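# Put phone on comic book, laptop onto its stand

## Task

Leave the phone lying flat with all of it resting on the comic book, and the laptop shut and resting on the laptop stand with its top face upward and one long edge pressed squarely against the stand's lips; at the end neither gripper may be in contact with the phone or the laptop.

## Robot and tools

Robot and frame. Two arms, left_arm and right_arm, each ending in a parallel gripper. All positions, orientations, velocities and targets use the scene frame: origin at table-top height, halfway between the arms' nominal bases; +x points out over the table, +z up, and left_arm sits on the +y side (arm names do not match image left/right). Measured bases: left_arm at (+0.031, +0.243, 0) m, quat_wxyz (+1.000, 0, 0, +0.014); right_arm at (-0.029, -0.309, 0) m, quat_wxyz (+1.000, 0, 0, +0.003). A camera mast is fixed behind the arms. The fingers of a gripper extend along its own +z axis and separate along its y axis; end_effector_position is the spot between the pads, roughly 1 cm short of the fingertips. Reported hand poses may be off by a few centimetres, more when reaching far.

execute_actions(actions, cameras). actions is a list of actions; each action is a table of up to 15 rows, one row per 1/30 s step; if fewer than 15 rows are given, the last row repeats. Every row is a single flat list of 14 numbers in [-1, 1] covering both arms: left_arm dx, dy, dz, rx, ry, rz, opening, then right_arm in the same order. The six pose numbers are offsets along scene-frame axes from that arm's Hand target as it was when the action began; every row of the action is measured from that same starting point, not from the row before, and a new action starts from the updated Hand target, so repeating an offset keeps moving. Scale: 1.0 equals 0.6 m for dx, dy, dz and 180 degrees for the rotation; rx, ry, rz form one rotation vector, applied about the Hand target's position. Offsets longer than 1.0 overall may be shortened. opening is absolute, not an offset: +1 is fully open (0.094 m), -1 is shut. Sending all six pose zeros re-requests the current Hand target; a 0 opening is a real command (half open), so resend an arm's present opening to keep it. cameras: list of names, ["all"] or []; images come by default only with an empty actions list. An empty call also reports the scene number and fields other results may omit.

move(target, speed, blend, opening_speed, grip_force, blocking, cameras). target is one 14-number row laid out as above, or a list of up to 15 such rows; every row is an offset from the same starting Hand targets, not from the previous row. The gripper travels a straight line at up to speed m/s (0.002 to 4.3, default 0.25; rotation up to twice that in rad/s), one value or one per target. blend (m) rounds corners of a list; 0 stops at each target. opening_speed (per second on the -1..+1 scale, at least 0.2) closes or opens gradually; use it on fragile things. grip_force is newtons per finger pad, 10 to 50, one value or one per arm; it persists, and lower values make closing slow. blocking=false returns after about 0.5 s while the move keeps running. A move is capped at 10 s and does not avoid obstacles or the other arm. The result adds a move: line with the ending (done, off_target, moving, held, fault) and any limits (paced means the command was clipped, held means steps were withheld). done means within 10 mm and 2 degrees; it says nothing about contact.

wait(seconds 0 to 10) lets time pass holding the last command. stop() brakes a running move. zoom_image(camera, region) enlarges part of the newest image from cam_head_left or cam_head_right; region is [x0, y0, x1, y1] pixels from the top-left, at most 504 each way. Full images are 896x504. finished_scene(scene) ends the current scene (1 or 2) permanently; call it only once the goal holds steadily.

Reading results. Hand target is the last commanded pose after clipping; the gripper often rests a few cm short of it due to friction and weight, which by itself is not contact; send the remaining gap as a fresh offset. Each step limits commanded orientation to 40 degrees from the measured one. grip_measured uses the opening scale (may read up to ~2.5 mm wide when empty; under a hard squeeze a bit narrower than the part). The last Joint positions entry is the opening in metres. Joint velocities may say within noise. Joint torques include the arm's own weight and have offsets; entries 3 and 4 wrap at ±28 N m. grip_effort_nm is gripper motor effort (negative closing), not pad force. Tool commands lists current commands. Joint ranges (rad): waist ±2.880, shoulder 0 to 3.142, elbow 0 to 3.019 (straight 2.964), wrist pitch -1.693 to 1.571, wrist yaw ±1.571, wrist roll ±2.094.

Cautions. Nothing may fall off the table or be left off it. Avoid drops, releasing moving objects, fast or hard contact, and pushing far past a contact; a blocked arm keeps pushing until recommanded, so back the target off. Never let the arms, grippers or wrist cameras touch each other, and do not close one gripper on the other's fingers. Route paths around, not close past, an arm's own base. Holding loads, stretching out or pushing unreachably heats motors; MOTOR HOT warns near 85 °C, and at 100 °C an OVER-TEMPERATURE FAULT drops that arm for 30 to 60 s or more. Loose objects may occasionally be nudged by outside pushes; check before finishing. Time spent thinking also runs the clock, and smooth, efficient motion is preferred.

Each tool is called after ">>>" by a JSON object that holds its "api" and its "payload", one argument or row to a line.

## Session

Excellent.

>>> {"api": "execute_actions", "payload": {
  "actions": []
}}

>>> {"api": "zoom_image", "payload": {
  "camera": "cam_head_left",
  "region": [100, 100, 604, 400]
}}

>>> {"api": "zoom_image", "payload": {
  "camera": "cam_head_right",
  "region": [130, 100, 634, 400]
}}

Scene clock: 0.00 s.
left_arm: end_effector_position=(+0.5763, +0.0326, +0.2204) grip_measured=+1.000 grip_effort_nm=n/a end_effector_quat_wxyz=(+0.373, -0.189, +0.872, +0.255) | right_arm: end_effector_position=(+0.2774, -0.6662, +0.2410) grip_measured=+1.000 grip_effort_nm=n/a end_effector_quat_wxyz=(+0.133, +0.606, +0.784, +0.005)
Joint positions: left_arm=[-0.635 1.765 1.519 -1.122 -0.923 -0.933 0.094] | right_arm=[-0.891 1.406 1.314 -1.221 -0.069 0.44 0.094]
Joint velocities: within noise
Joint torques (N m): no reading
Motor temperatures (°C): left_arm=[22 26 34 24 28 24 28] | right_arm=[26 37 33 25 24 23 25]
Heat: left arm: hottest elbow 34 °C; right arm: hottest shoulder 37 °C.
Hand target: left_arm +0.5824, +0.0285, +0.2385; +0.386, -0.198, +0.868, +0.242 | right_arm +0.2821, -0.6719, +0.2485; +0.142, +0.605, +0.783, +0.003
Tool commands: left_gripper/opening=+1.0 right_gripper/opening=+1.0

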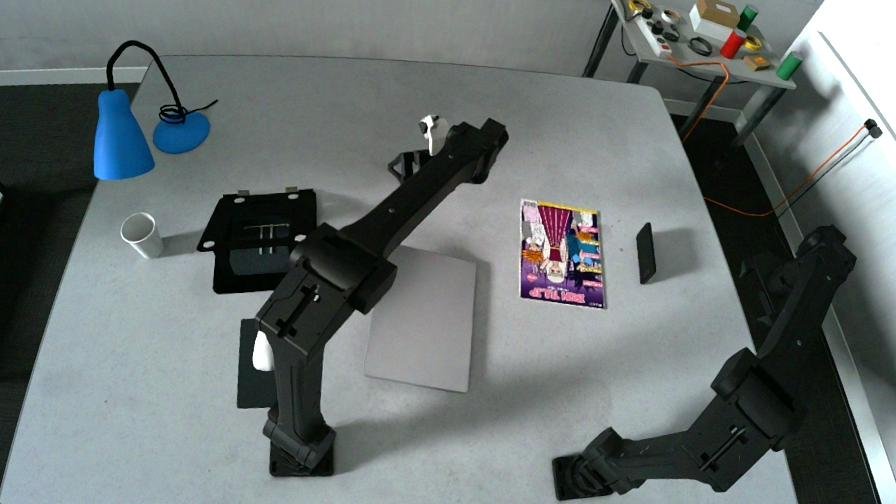

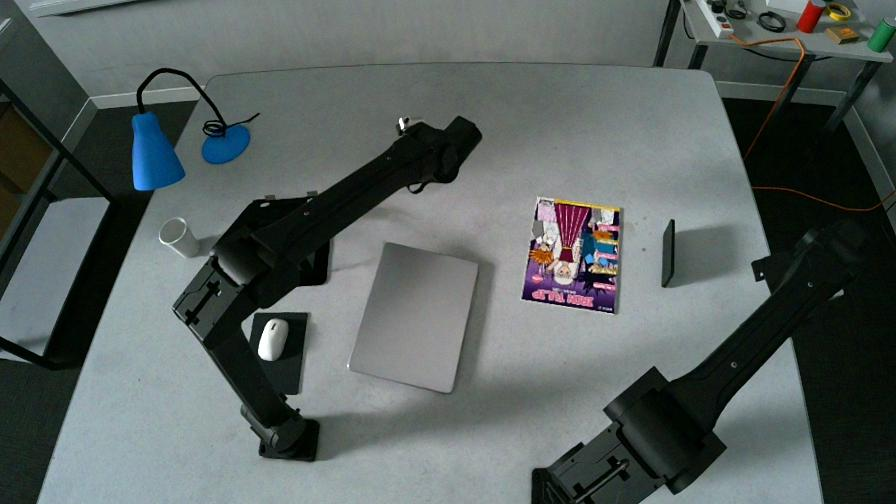

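Scaled by 1.000.

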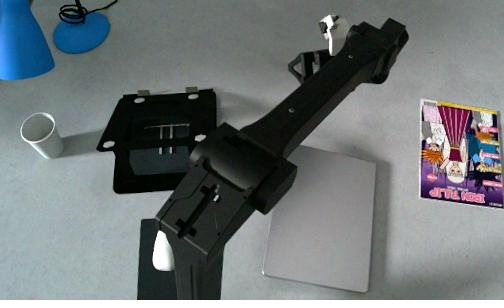

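Scaled by 1.000.

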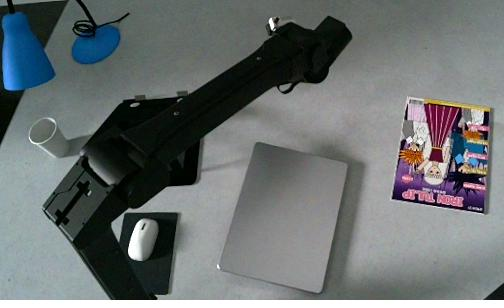

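>>> {"api": "zoom_image", "payload": {
  "camera": "cam_head_left",
  "region": [600, 200, 720, 310]
}}

>>> {"api": "zoom_image", "payload": {
  "camera": "cam_head_right",
  "region": [620, 200, 740, 310]
}}

Scaled by 4.200.

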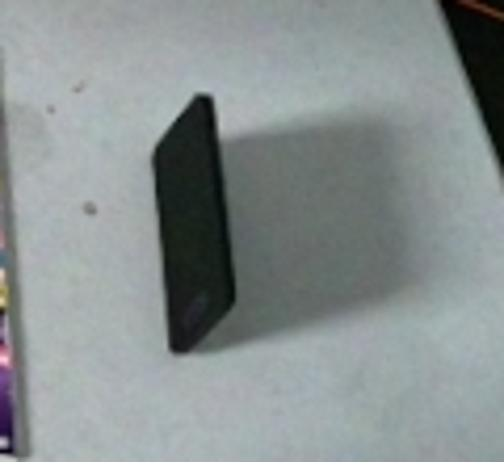

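Scaled by 4.200.

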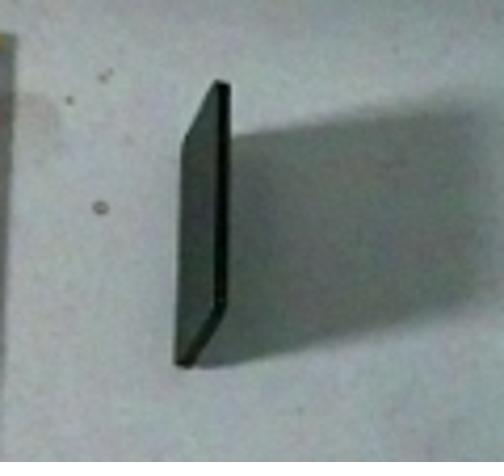

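>>> {"api": "move", "payload": {
  "target": [0,0,0,0,0,0,1,0.363,0.2115,-0.12,-0.002,0.0975,0.385,0],
  "cameras": ["all"]
}}

>>> {"api": "zoom_image", "payload": {
  "camera": "cam_head_left",
  "region": [580, 160, 760, 310]
}}

>>> {"api": "zoom_image", "payload": {
  "camera": "cam_head_right",
  "region": [600, 160, 780, 310]
}}

Scene clock: 18.47 s.
left_arm: end_effector_position=(+0.5763, +0.0326, +0.2204) grip_measured=+1.000 grip_effort_nm=0.03 end_effector_quat_wxyz=(+0.373, -0.189, +0.872, +0.255) | right_arm: end_effector_position=(+0.4825, -0.5409, +0.1727) grip_measured=+0.001 grip_effort_nm=-0.08 end_effector_quat_wxyz=(-0.003, +0.055, +0.998, -0.003)
Joint positions: left_arm=[-0.635 1.765 1.519 -1.122 -0.923 -0.933 0.094] | right_arm=[-0.427 1.83 1.677 -1.42 0.008 -0.311 0.047]
Joint torques (N m): left_arm=[-0.73 -19.84 12.9 0.55 -0.59 -0.05] | right_arm=[1.03 -18.49 12.9 -0.18 0.08 0.11]
Heat: left arm: hottest elbow 36 °C; right arm: hottest shoulder 37 °C.
Hand target: left_arm +0.5824, +0.0285, +0.2385; +0.386, -0.198, +0.868, +0.242 | right_arm +0.4999, -0.5451, +0.1764; +0.003, +0.048, +0.999, -0.007
Off the commanded pose: left_arm 0.020 m, 2 deg | right_arm 0.018 m, 1 deg.
move: off_target (left_arm, right_arm)

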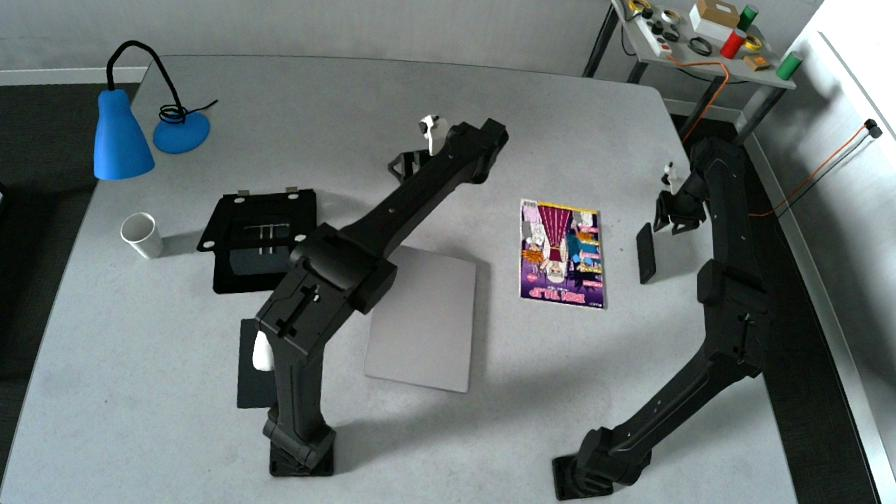

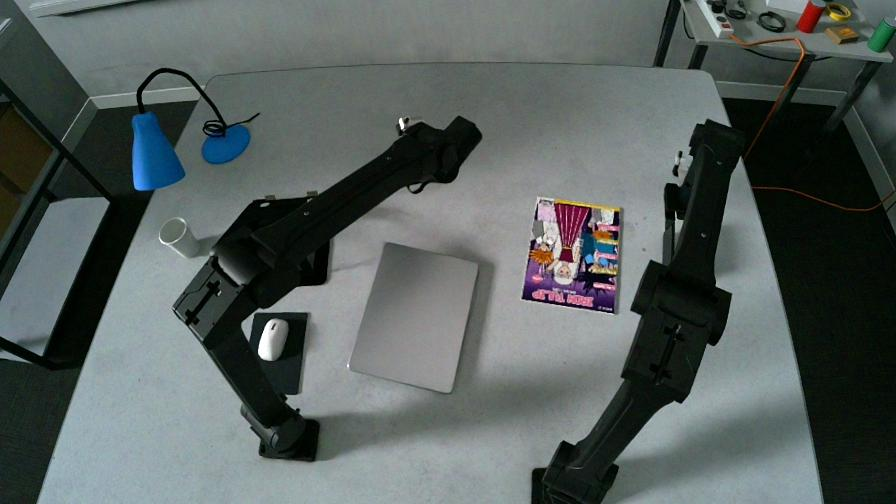

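Scaled by 2.800.

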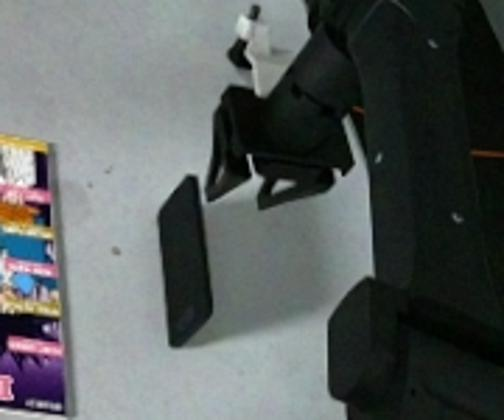

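Scaled by 2.800.

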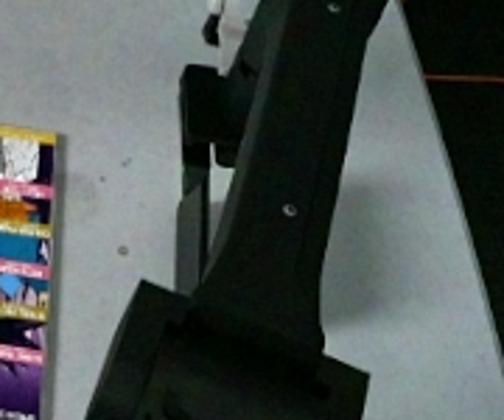

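>>> {"api": "move", "payload": {
  "target": [0,0,0,0,0,0,1,0,0,-0.09,0,0,0,0],
  "cameras": ["all"]
}}

>>> {"api": "zoom_image", "payload": {
  "camera": "cam_head_left",
  "region": [580, 160, 760, 310]
}}

>>> {"api": "zoom_image", "payload": {
  "camera": "cam_head_right",
  "region": [600, 160, 780, 310]
}}

Scene clock: 22.73 s.
left_arm: end_effector_position=(+0.5763, +0.0326, +0.2204) grip_measured=+1.000 grip_effort_nm=0.02 end_effector_quat_wxyz=(+0.373, -0.189, +0.872, +0.255) | right_arm: end_effector_position=(+0.4985, -0.5481, +0.1435) grip_measured=+0.001 grip_effort_nm=-0.08 end_effector_quat_wxyz=(+0.017, +0.055, +0.998, -0.011)
Joint positions: left_arm=[-0.635 1.765 1.519 -1.122 -0.923 -0.933 0.094] | right_arm=[-0.427 1.863 1.646 -1.314 0.008 -0.312 0.047]
Joint torques (N m): left_arm=[-0.97 -20.42 12.81 0.76 -0.55 -0.01] | right_arm=[0.97 -19.9 7.97 0.58 0.08 0.09]
Motor temperatures (°C): left_arm=[22 28 36 24 28 24 28] | right_arm=[26 37 38 25 24 23 25]
Heat: left arm: hottest elbow 36 °C; right arm: hottest elbow 38 °C.
Hand target: left_arm +0.5824, +0.0285, +0.2385; +0.386, -0.198, +0.868, +0.242 | right_arm +0.4998, -0.5450, +0.1225; +0.003, +0.048, +0.999, -0.007
Off the commanded pose: left_arm 0.020 m, 2 deg | right_arm 0.021 m, 2 deg.
move: off_target (left_arm, right_arm)

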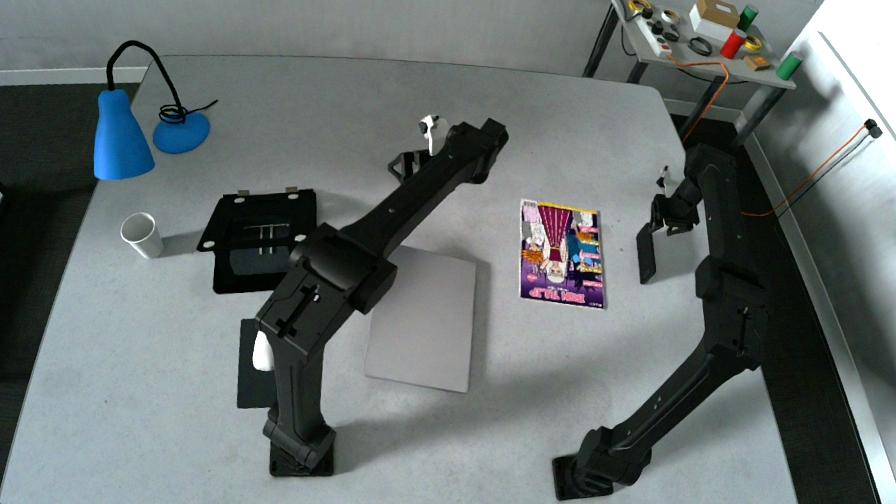

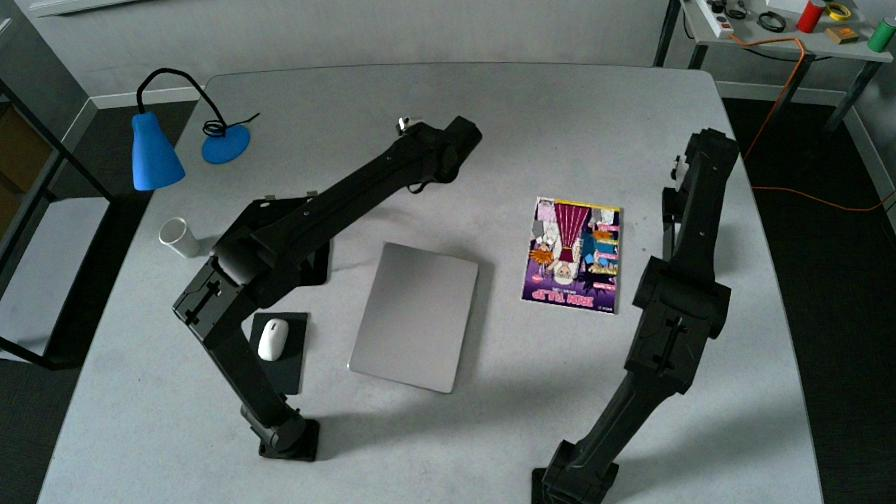

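Scaled by 2.800.

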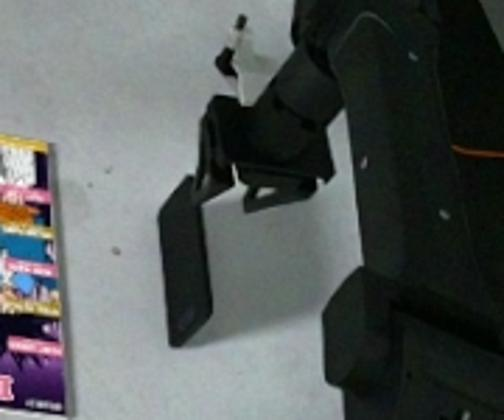

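Scaled by 2.800.

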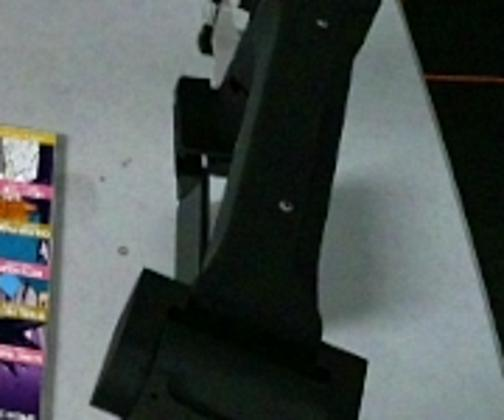

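>>> {"api": "move", "payload": {
  "target": [0,0,0,0,0,0,1,0,-0.012,-0.09,0,0,0,0],
  "speed": 0.15,
  "cameras": ["all"]
}}

>>> {"api": "zoom_image", "payload": {
  "camera": "cam_head_left",
  "region": [580, 160, 760, 310]
}}

>>> {"api": "zoom_image", "payload": {
  "camera": "cam_head_right",
  "region": [600, 160, 780, 310]
}}

Scene clock: 27.33 s.
left_arm: end_effector_position=(+0.5763, +0.0326, +0.2204) grip_measured=+1.000 grip_effort_nm=0.03 end_effector_quat_wxyz=(+0.373, -0.189, +0.872, +0.255) | right_arm: end_effector_position=(+0.5023, -0.5498, +0.0872) grip_measured=+0.001 grip_effort_nm=-0.08 end_effector_quat_wxyz=(+0.015, +0.049, +0.999, -0.010)
Joint positions: left_arm=[-0.635 1.765 1.519 -1.122 -0.923 -0.933 0.094] | right_arm=[-0.427 1.918 1.576 -1.193 0.008 -0.323 0.047]
Joint torques (N m): left_arm=[-1.08 -20.42 12.85 0.87 -0.61 0.02] | right_arm=[0.15 -20.6 7.79 0.58 0.07 0.09]
Heat: left arm: hottest elbow 37 °C; right arm: hottest shoulder 38 °C.
Hand target: left_arm +0.5824, +0.0285, +0.2385; +0.386, -0.198, +0.868, +0.242 | right_arm +0.4999, -0.5523, +0.0685; +0.003, +0.048, +0.999, -0.007
Off the commanded pose: left_arm 0.020 m, 2 deg | right_arm 0.019 m, 1 deg.
move: off_target (left_arm, right_arm)

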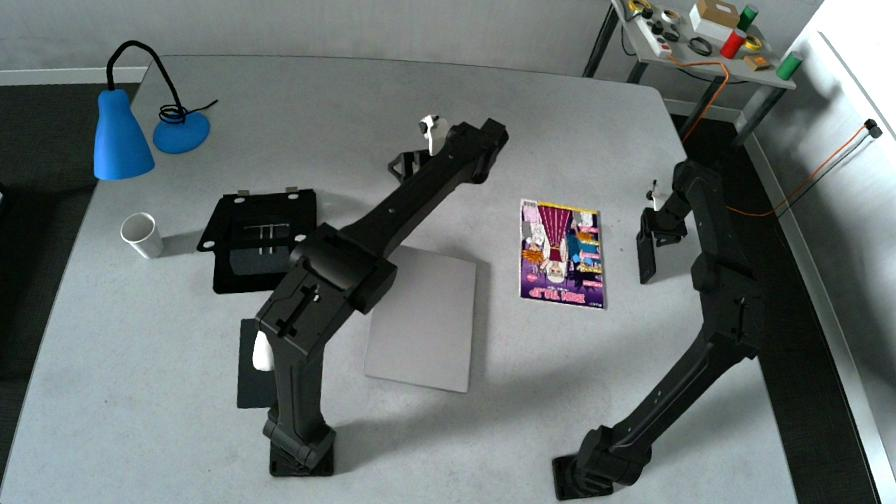

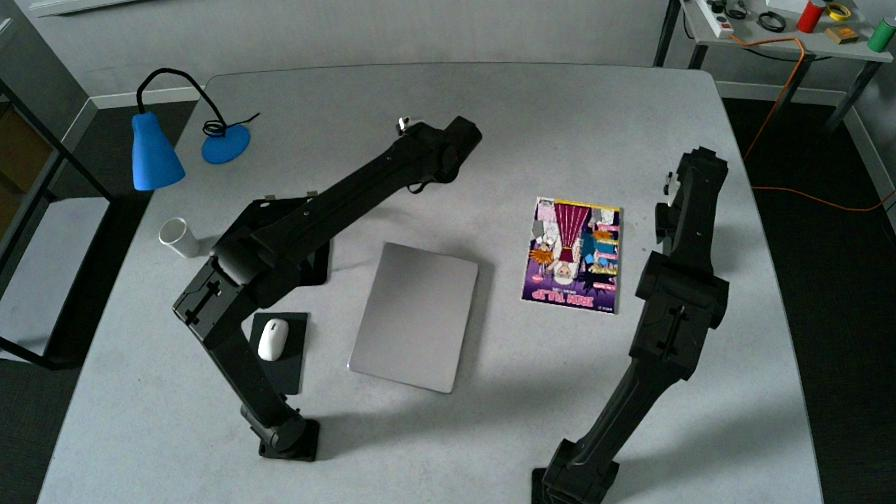

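Scaled by 2.800.

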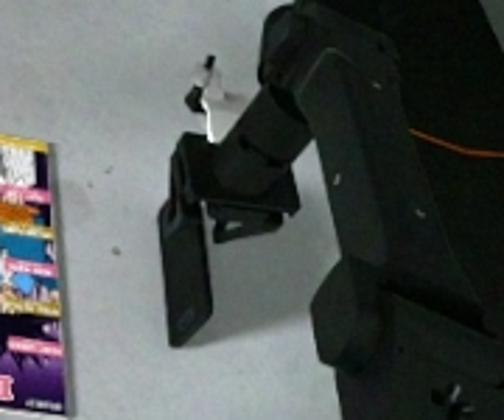

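Scaled by 2.800.

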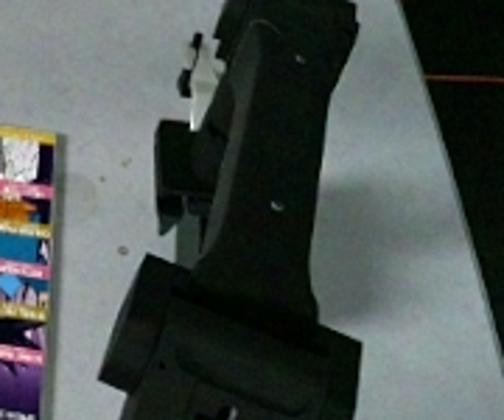

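>>> {"api": "move", "payload": {
  "target": [
    [0,0,0,0,0,0,1,0,-0.012,-0.003,0,0,0,0],
    [0,0,0,0,0,0,1,0,-0.012,-0.025,0,0,0,0],
    [0,0,0,0,0,0,1,0,-0.012,-0.025,0,0,0,-0.95]
  ],
  "speed": 0.08,
  "opening_speed": 0.6,
  "cameras": ["all"]
}}

>>> {"api": "zoom_image", "payload": {
  "camera": "cam_head_left",
  "region": [580, 160, 760, 310]
}}

Scene clock: 34.90 s.
left_arm: end_effector_position=(+0.5763, +0.0326, +0.2204) grip_measured=+1.000 grip_effort_nm=0.03 end_effector_quat_wxyz=(+0.373, -0.189, +0.872, +0.255) | right_arm: end_effector_position=(+0.5072, -0.5551, +0.0802) grip_measured=-0.859 grip_effort_nm=-0.95 end_effector_quat_wxyz=(+0.022, +0.046, +0.999, -0.014)
Joint positions: left_arm=[-0.635 1.765 1.519 -1.122 -0.923 -0.933 0.094] | right_arm=[-0.432 1.931 1.576 -1.164 0.009 -0.335 0.007]
Joint torques (N m): left_arm=[-1.44 -19.6 12.81 0.53 -0.6 -0.05] | right_arm=[-0.26 -20.07 7.08 0.62 0.04 0.1]
Heat: left arm: hottest elbow 37 °C; right arm: hottest shoulder 39 °C.
Hand target: left_arm +0.5824, +0.0285, +0.2385; +0.386, -0.198, +0.868, +0.242 | right_arm +0.4999, -0.5595, +0.0535; +0.003, +0.048, +0.999, -0.007
Off the commanded pose: left_arm 0.020 m, 2 deg | right_arm 0.028 m, 2 deg.
move: off_target (left_arm, right_arm); target 3's new opening was sent with right_arm's hand 0.028 m and 2 deg from that target

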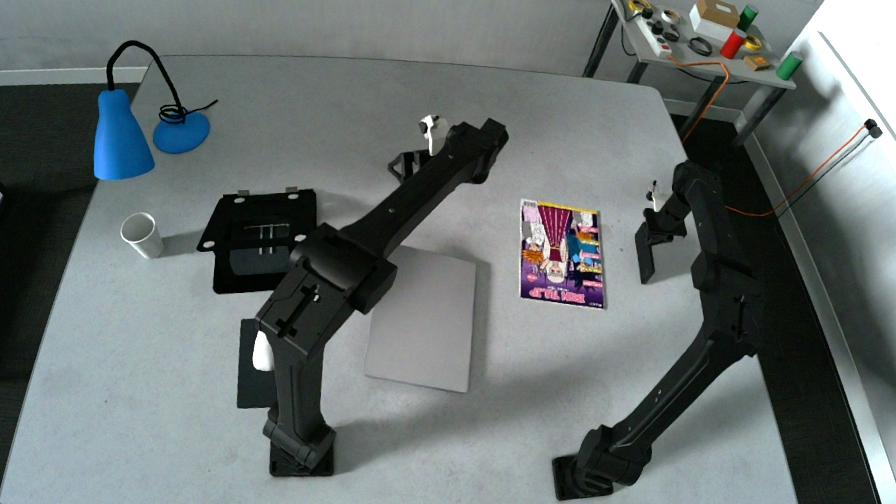

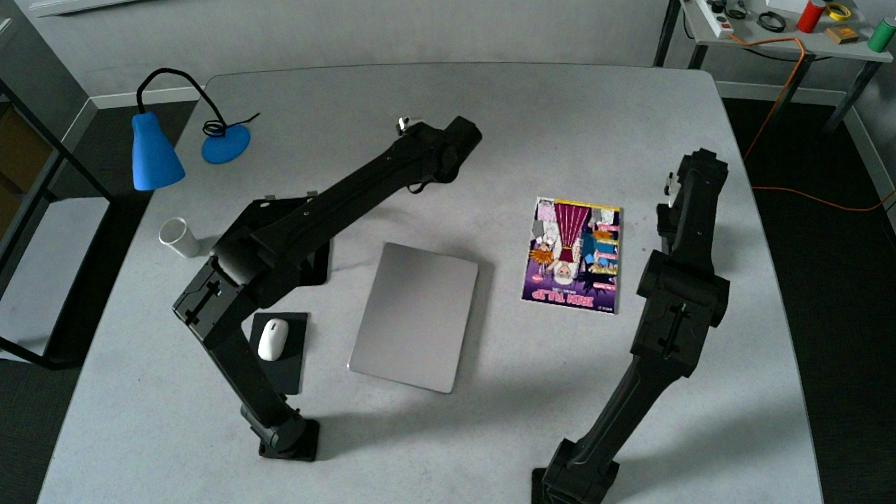

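Scaled by 2.800.

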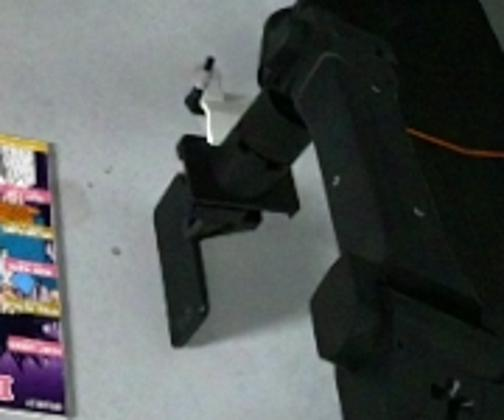

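>>> {"api": "move", "payload": {
  "target": [
    [0,0,0,0,0,0,1,0,0,0.14,0,0,0,-1],
    [0,0,0,0,0,0,1,0.015,0.305,0.2,0.386,-0.05,0,-1]
  ],
  "cameras": ["all"]
}}

>>> {"api": "zoom_image", "payload": {
  "camera": "cam_head_left",
  "region": [500, 160, 700, 320]
}}

>>> {"api": "zoom_image", "payload": {
  "camera": "cam_head_right",
  "region": [500, 160, 700, 320]
}}

Scene clock: 43.33 s.
left_arm: end_effector_position=(+0.5763, +0.0326, +0.2204) grip_measured=+1.000 grip_effort_nm=0.03 end_effector_quat_wxyz=(+0.373, -0.189, +0.872, +0.255) | right_arm: end_effector_position=(+0.5102, -0.3834, +0.1839) grip_measured=-0.863 grip_effort_nm=-1.04 end_effector_quat_wxyz=(+0.085, +0.051, +0.833, +0.544)
Joint positions: left_arm=[-0.635 1.765 1.519 -1.122 -0.923 -0.933 0.094] | right_arm=[-0.432 1.966 1.604 -1.666 -1.117 -0.595 0.006]
Joint torques (N m): left_arm=[-1.49 -19.25 12.92 0.73 -0.54 0.02] | right_arm=[1.26 -20.66 6.91 -1.03 -0.81 -0.01]
Heat: left arm: hottest elbow 38 °C; right arm: hottest shoulder 39 °C.
Hand target: left_arm +0.5824, +0.0285, +0.2385; +0.386, -0.198, +0.868, +0.242 | right_arm +0.5088, -0.3766, +0.1736; +0.049, +0.042, +0.821, +0.567
Off the commanded pose: left_arm 0.020 m, 2 deg | right_arm 0.012 m, 5 deg.
joint sent to its limit (right arm) — joint 4 (wrist pitch), lower limit. The joint targets are off in orientation, not in position.
move: off_target (left_arm, right_arm)

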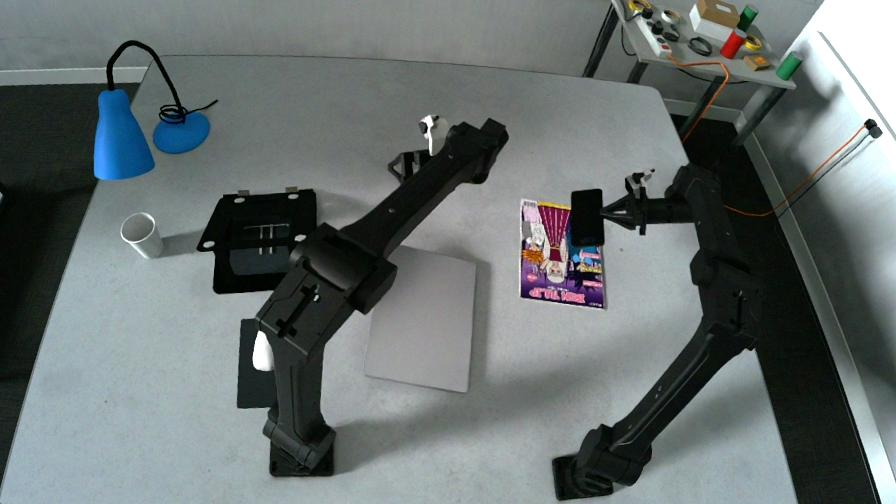

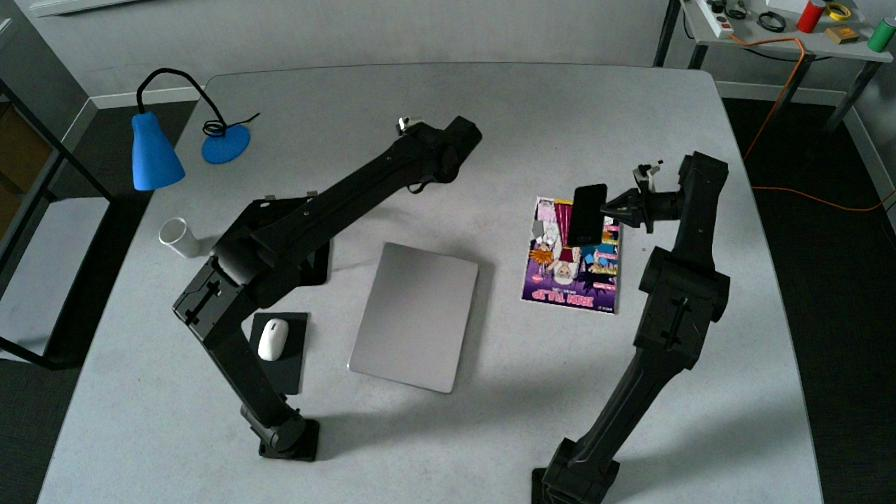

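Scaled by 2.520.

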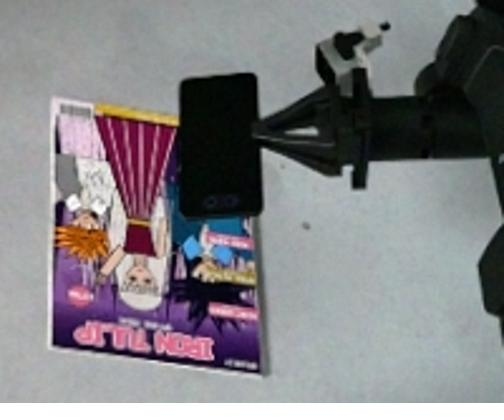

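Scaled by 2.520.

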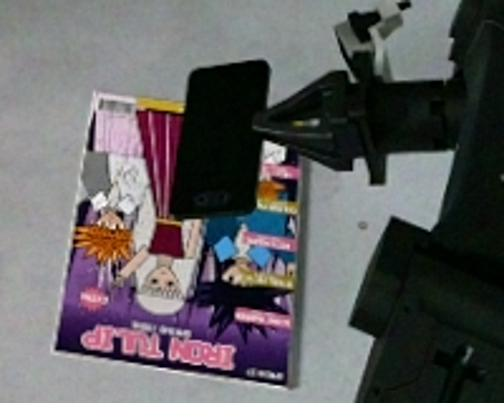

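>>> {"api": "move", "payload": {
  "target": [
    [0,0,0,0,0,0,1,-0.02,0.012,-0.17,0,0,0,-1],
    [0,0,0,0,0,0,1,-0.02,0.012,-0.24,0,0,0,-1]
  ],
  "speed": [0.2,0.06],
  "cameras": ["all"]
}}

>>> {"api": "zoom_image", "payload": {
  "camera": "cam_head_left",
  "region": [500, 160, 700, 320]
}}

>>> {"api": "zoom_image", "payload": {
  "camera": "cam_head_right",
  "region": [500, 160, 700, 320]
}}

Scene clock: 49.43 s.
left_arm: end_effector_position=(+0.5763, +0.0326, +0.2204) grip_measured=+1.000 grip_effort_nm=0.02 end_effector_quat_wxyz=(+0.373, -0.189, +0.872, +0.255) | right_arm: end_effector_position=(+0.4992, -0.3776, +0.0440) grip_measured=-0.863 grip_effort_nm=-1.04 end_effector_quat_wxyz=(+0.059, +0.041, +0.824, +0.562)
Joint positions: left_arm=[-0.635 1.765 1.519 -1.122 -0.923 -0.933 0.094] | right_arm=[-0.431 2.177 1.514 -1.511 -1.116 -0.708 0.006]
Joint torques (N m): left_arm=[-1.38 -19.25 12.85 0.64 -0.57 0.01] | right_arm=[1.44 -21.3 5.38 -0.42 -0.63 0.04]
Heat: left arm: hottest elbow 38 °C; right arm: hottest shoulder 40 °C.
Hand target: left_arm +0.5824, +0.0285, +0.2385; +0.386, -0.198, +0.868, +0.242 | right_arm +0.4968, -0.3692, +0.0295; +0.049, +0.041, +0.821, +0.567
Off the commanded pose: left_arm 0.020 m, 2 deg | right_arm 0.017 m, 1 deg.
move: off_target (left_arm, right_arm)

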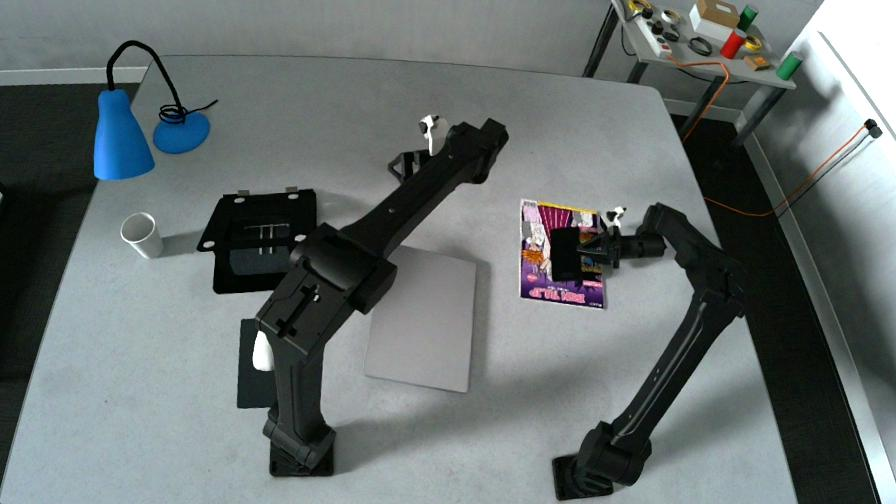

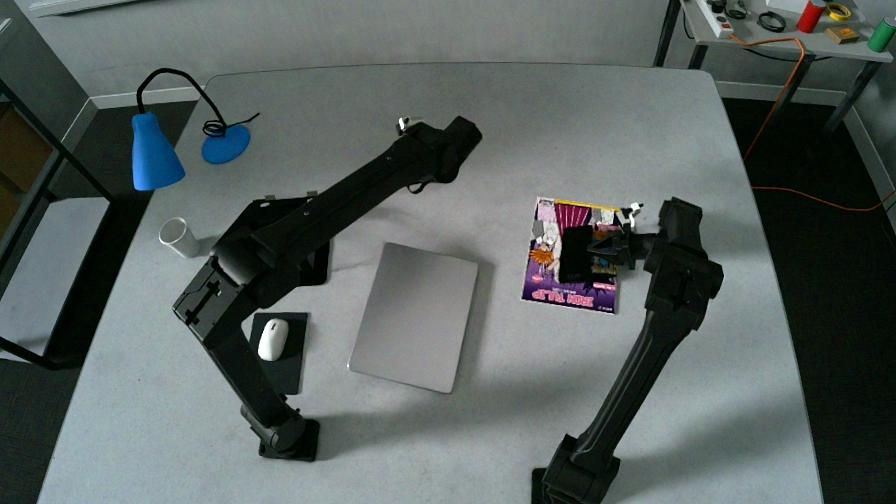

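Scaled by 2.520.

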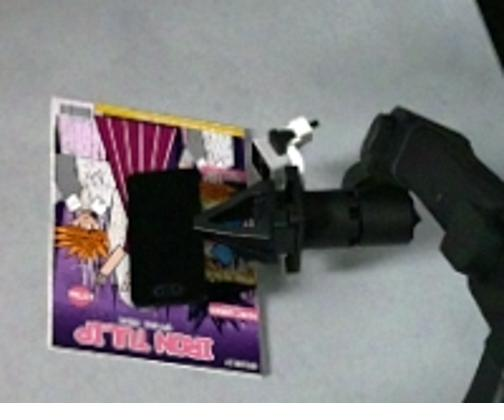

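Scaled by 2.520.

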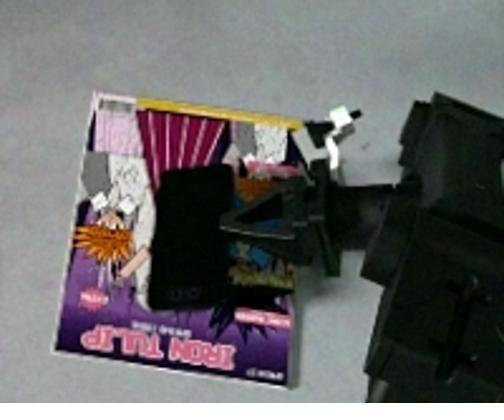

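>>> {"api": "move", "payload": {
  "target": [
    [0,0,0,0,0,0,1,0,0,-0.022,0,0,0,-1],
    [0,0,0,0,0,0,1,0,0,-0.022,0,0,0,-0.4]
  ],
  "speed": 0.06
}}

>>> {"api": "move", "payload": {
  "target": [0,0,0,0,0,0,1,0,-0.2,0.09,0,0,0,-0.4],
  "speed": 0.3,
  "cameras": ["all"]
}}

>>> {"api": "zoom_image", "payload": {
  "camera": "cam_head_left",
  "region": [500, 160, 700, 320]
}}

Scene clock: 55.97 s.
left_arm: end_effector_position=(+0.5763, +0.0326, +0.2204) grip_measured=+1.000 grip_effort_nm=0.03 end_effector_quat_wxyz=(+0.373, -0.189, +0.872, +0.255) | right_arm: end_effector_position=(+0.5009, -0.3781, +0.0346) grip_measured=-0.402 grip_effort_nm=0.06 end_effector_quat_wxyz=(+0.063, +0.040, +0.824, +0.561)
Joint positions: left_arm=[-0.635 1.765 1.519 -1.122 -0.923 -0.933 0.094] | right_arm=[-0.431 2.193 1.514 -1.486 -1.119 -0.708 0.028]
Joint torques (N m): left_arm=[-1.26 -18.78 12.62 0.68 -0.61 -0.01] | right_arm=[1.44 -21.01 5.3 -0.4 -0.49 0.03]
Heat: left arm: hottest elbow 38 °C; right arm: hottest shoulder 40 °C.
Hand target: left_arm +0.5824, +0.0285, +0.2385; +0.386, -0.198, +0.868, +0.242 | right_arm +0.4968, -0.3692, +0.0164; +0.049, +0.041, +0.821, +0.567
Off the commanded pose: left_arm 0.020 m, 2 deg | right_arm 0.021 m, 2 deg.
move: off_target (left_arm, right_arm); target 2's new opening was sent with right_arm's hand 0.027 m and 2 deg from that target

Scene clock: 57.10 s.
left_arm: end_effector_position=(+0.5763, +0.0326, +0.2204) grip_measured=+1.000 grip_effort_nm=0.02 end_effector_quat_wxyz=(+0.373, -0.189, +0.872, +0.255) | right_arm: end_effector_position=(+0.4842, -0.4861, +0.0606) grip_measured=-0.401 grip_effort_nm=0.06 end_effector_quat_wxyz=(+0.081, +0.080, +0.837, +0.536)
Joint positions: left_arm=[-0.635 1.765 1.519 -1.122 -0.923 -0.933 0.094] | right_arm=[-0.613 2.206 1.641 -1.669 -1.019 -0.796 0.028]
Joint torques (N m): left_arm=[-1.73 -19.55 12.74 0.73 -0.58 -0.04] | right_arm=[1.32 -24.18 9.63 -1.26 -0.35 0.14]
Heat: left arm: hottest elbow 38 °C; right arm: hottest shoulder 40 °C.
Hand target: left_arm +0.5824, +0.0285, +0.2385; +0.386, -0.198, +0.868, +0.242 | right_arm +0.4968, -0.4892, +0.0703; +0.049, +0.042, +0.821, +0.567
Off the commanded pose: left_arm 0.020 m, 2 deg | right_arm 0.016 m, 7 deg.
joint sent to its limit (right arm) — joint 4 (wrist pitch), lower limit. The joint targets are off in orientation, not in position.
move: off_target (left_arm, right_arm)

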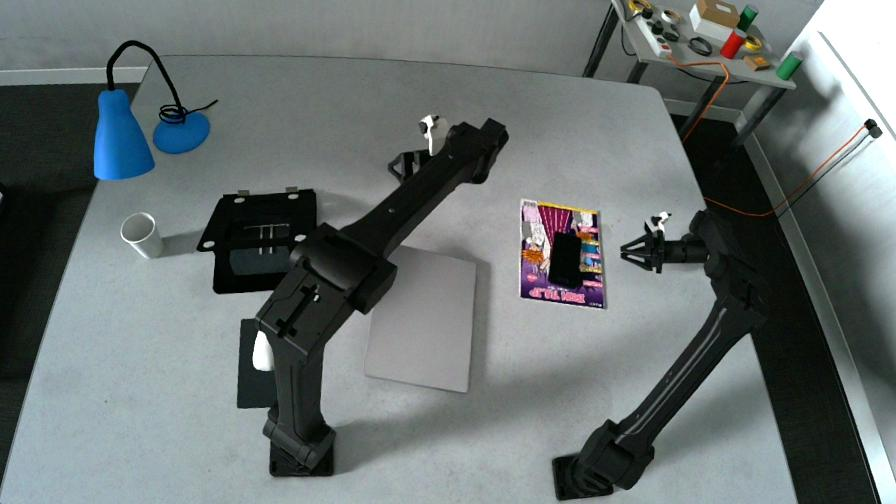

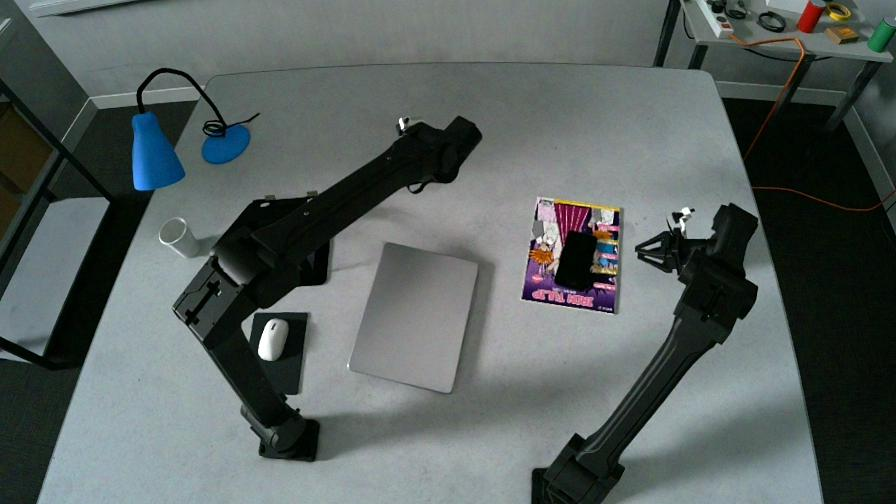

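Scaled by 2.520.

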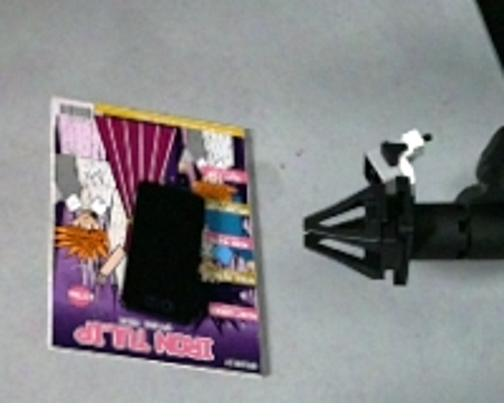

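>>> {"api": "move", "payload": {
  "target": [-0.52,0.34,0.05,-0.481,0.198,-0.322,0,0,0,0,0,0,0,-0.4],
  "speed": 0.4,
  "cameras": ["all"]
}}

>>> {"api": "zoom_image", "payload": {
  "camera": "cam_head_left",
  "region": [180, 170, 500, 410]
}}

>>> {"api": "zoom_image", "payload": {
  "camera": "cam_head_right",
  "region": [180, 170, 500, 410]
}}

Scene clock: 70.20 s.
left_arm: end_effector_position=(+0.2747, +0.2297, +0.2678) grip_measured=+0.002 grip_effort_nm=-0.08 end_effector_quat_wxyz=(+0.142, -0.024, +0.908, -0.393) | right_arm: end_effector_position=(+0.4842, -0.4861, +0.0606) grip_measured=-0.401 grip_effort_nm=0.06 end_effector_quat_wxyz=(+0.081, +0.080, +0.837, +0.536)
Joint positions: left_arm=[0.485 0.946 0.885 -1.672 0.85 0.535 0.047] | right_arm=[-0.613 2.206 1.641 -1.669 -1.019 -0.796 0.028]
Joint torques (N m): left_arm=[0.21 -5.66 9.35 -0.27 0.41 0.16] | right_arm=[1.2 -24.12 9.66 -1.26 -0.35 0.13]
Heat: left arm: hottest elbow 39 °C; right arm: hottest elbow 40 °C.
Hand target: left_arm +0.2704, +0.2324, +0.2685; -0.032, +0.076, +0.841, -0.535 | right_arm +0.4968, -0.4892, +0.0703; +0.049, +0.042, +0.821, +0.567
Off the commanded pose: left_arm 0.005 m, 29 deg | right_arm 0.016 m, 7 deg.
joint sent to its limit (left arm) — joint 4 (wrist pitch), lower limit. The joint targets are off in orientation, not in position.
joint sent to its limit (right arm) — joint 4 (wrist pitch), lower limit. The joint targets are off in orientation, not in position.
move: off_target (left_arm, right_arm)

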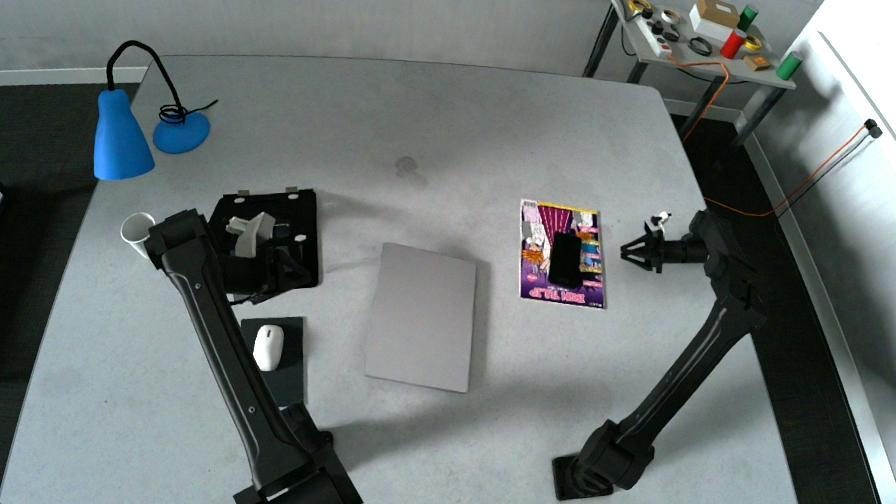

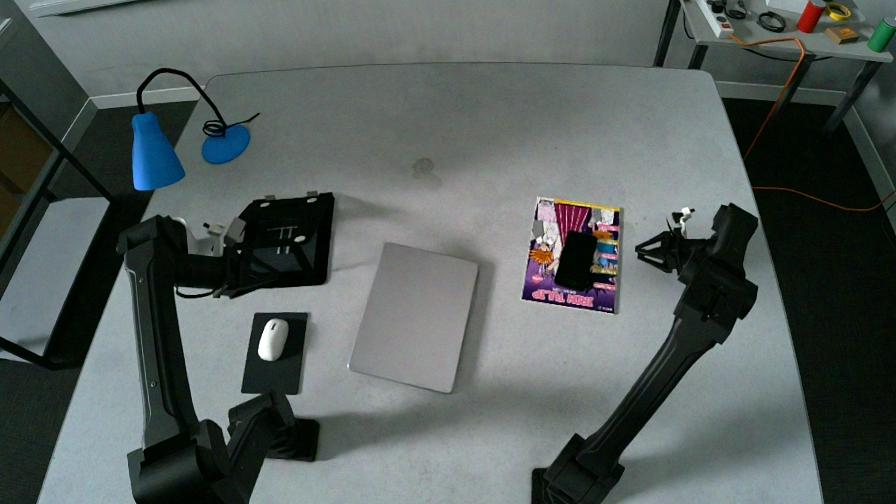

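Scaled by 1.575.

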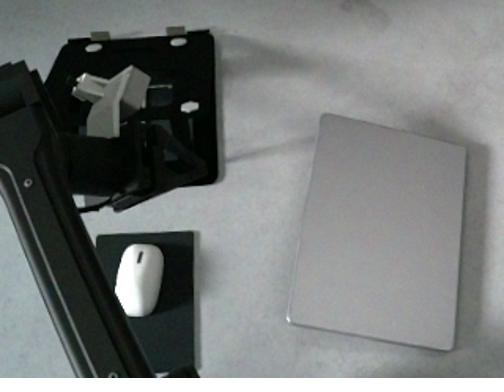

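Scaled by 1.575.

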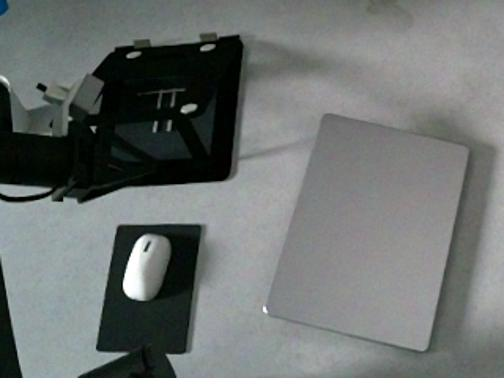

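>>> {"api": "move", "payload": {
  "target": [
    [0,-0.02,-0.25,0,0,0.028,-0.05,0,0,0,0,0,0,-0.4],
    [0,-0.02,-0.35,0,0,0.028,-0.05,0,0,0,0,0,0,-0.4]
  ],
  "speed": [0.3,0.12],
  "cameras": ["all"]
}}

>>> {"api": "zoom_image", "payload": {
  "camera": "cam_head_left",
  "region": [230, 220, 500, 410]
}}

>>> {"api": "zoom_image", "payload": {
  "camera": "cam_head_right",
  "region": [230, 220, 500, 410]
}}

Scene clock: 78.73 s.
left_arm: end_effector_position=(+0.2729, +0.2253, +0.0619) grip_measured=-0.048 grip_effort_nm=-0.08 end_effector_quat_wxyz=(-0.004, +0.031, +0.845, -0.534) | right_arm: end_effector_position=(+0.4842, -0.4861, +0.0606) grip_measured=-0.401 grip_effort_nm=0.06 end_effector_quat_wxyz=(+0.081, +0.080, +0.837, +0.536)
Joint positions: left_arm=[0.483 1.665 0.694 -1.439 0.874 0.997 0.045] | right_arm=[-0.613 2.206 1.641 -1.669 -1.019 -0.796 0.028]
Joint torques (N m): left_arm=[-3.08 -10.05 3.93 -0.51 0.33 0.09] | right_arm=[1.14 -24.23 9.66 -1.25 -0.36 0.13]
Heat: left arm: hottest elbow 38 °C; right arm: hottest elbow 41 °C.
Hand target: left_arm +0.2704, +0.2204, +0.0585; -0.009, +0.039, +0.843, -0.536 | right_arm +0.4968, -0.4892, +0.0703; +0.049, +0.042, +0.821, +0.567
Off the commanded pose: left_arm 0.006 m, 1 deg | right_arm 0.016 m, 7 deg.
joint sent to its limit (right arm) — joint 4 (wrist pitch), lower limit. The joint targets are off in orientation, not in position.
move: off_target (right_arm)

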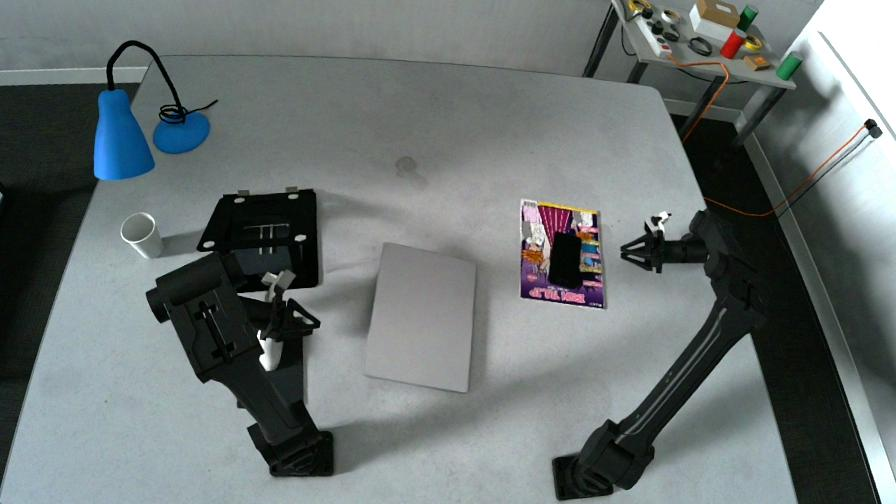

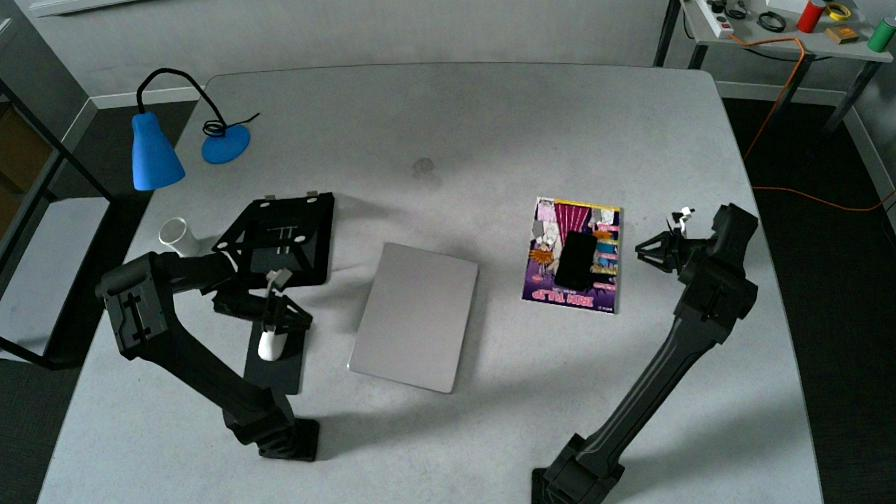

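Scaled by 1.867.

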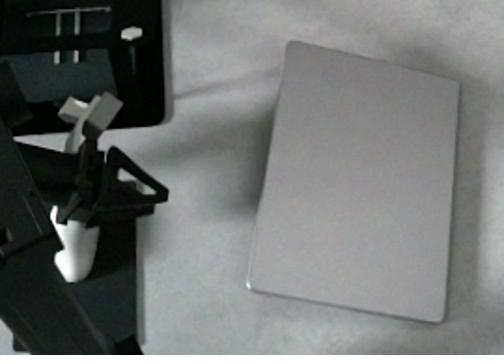

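Scaled by 1.867.

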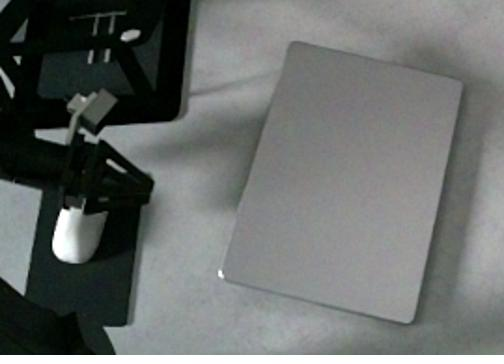

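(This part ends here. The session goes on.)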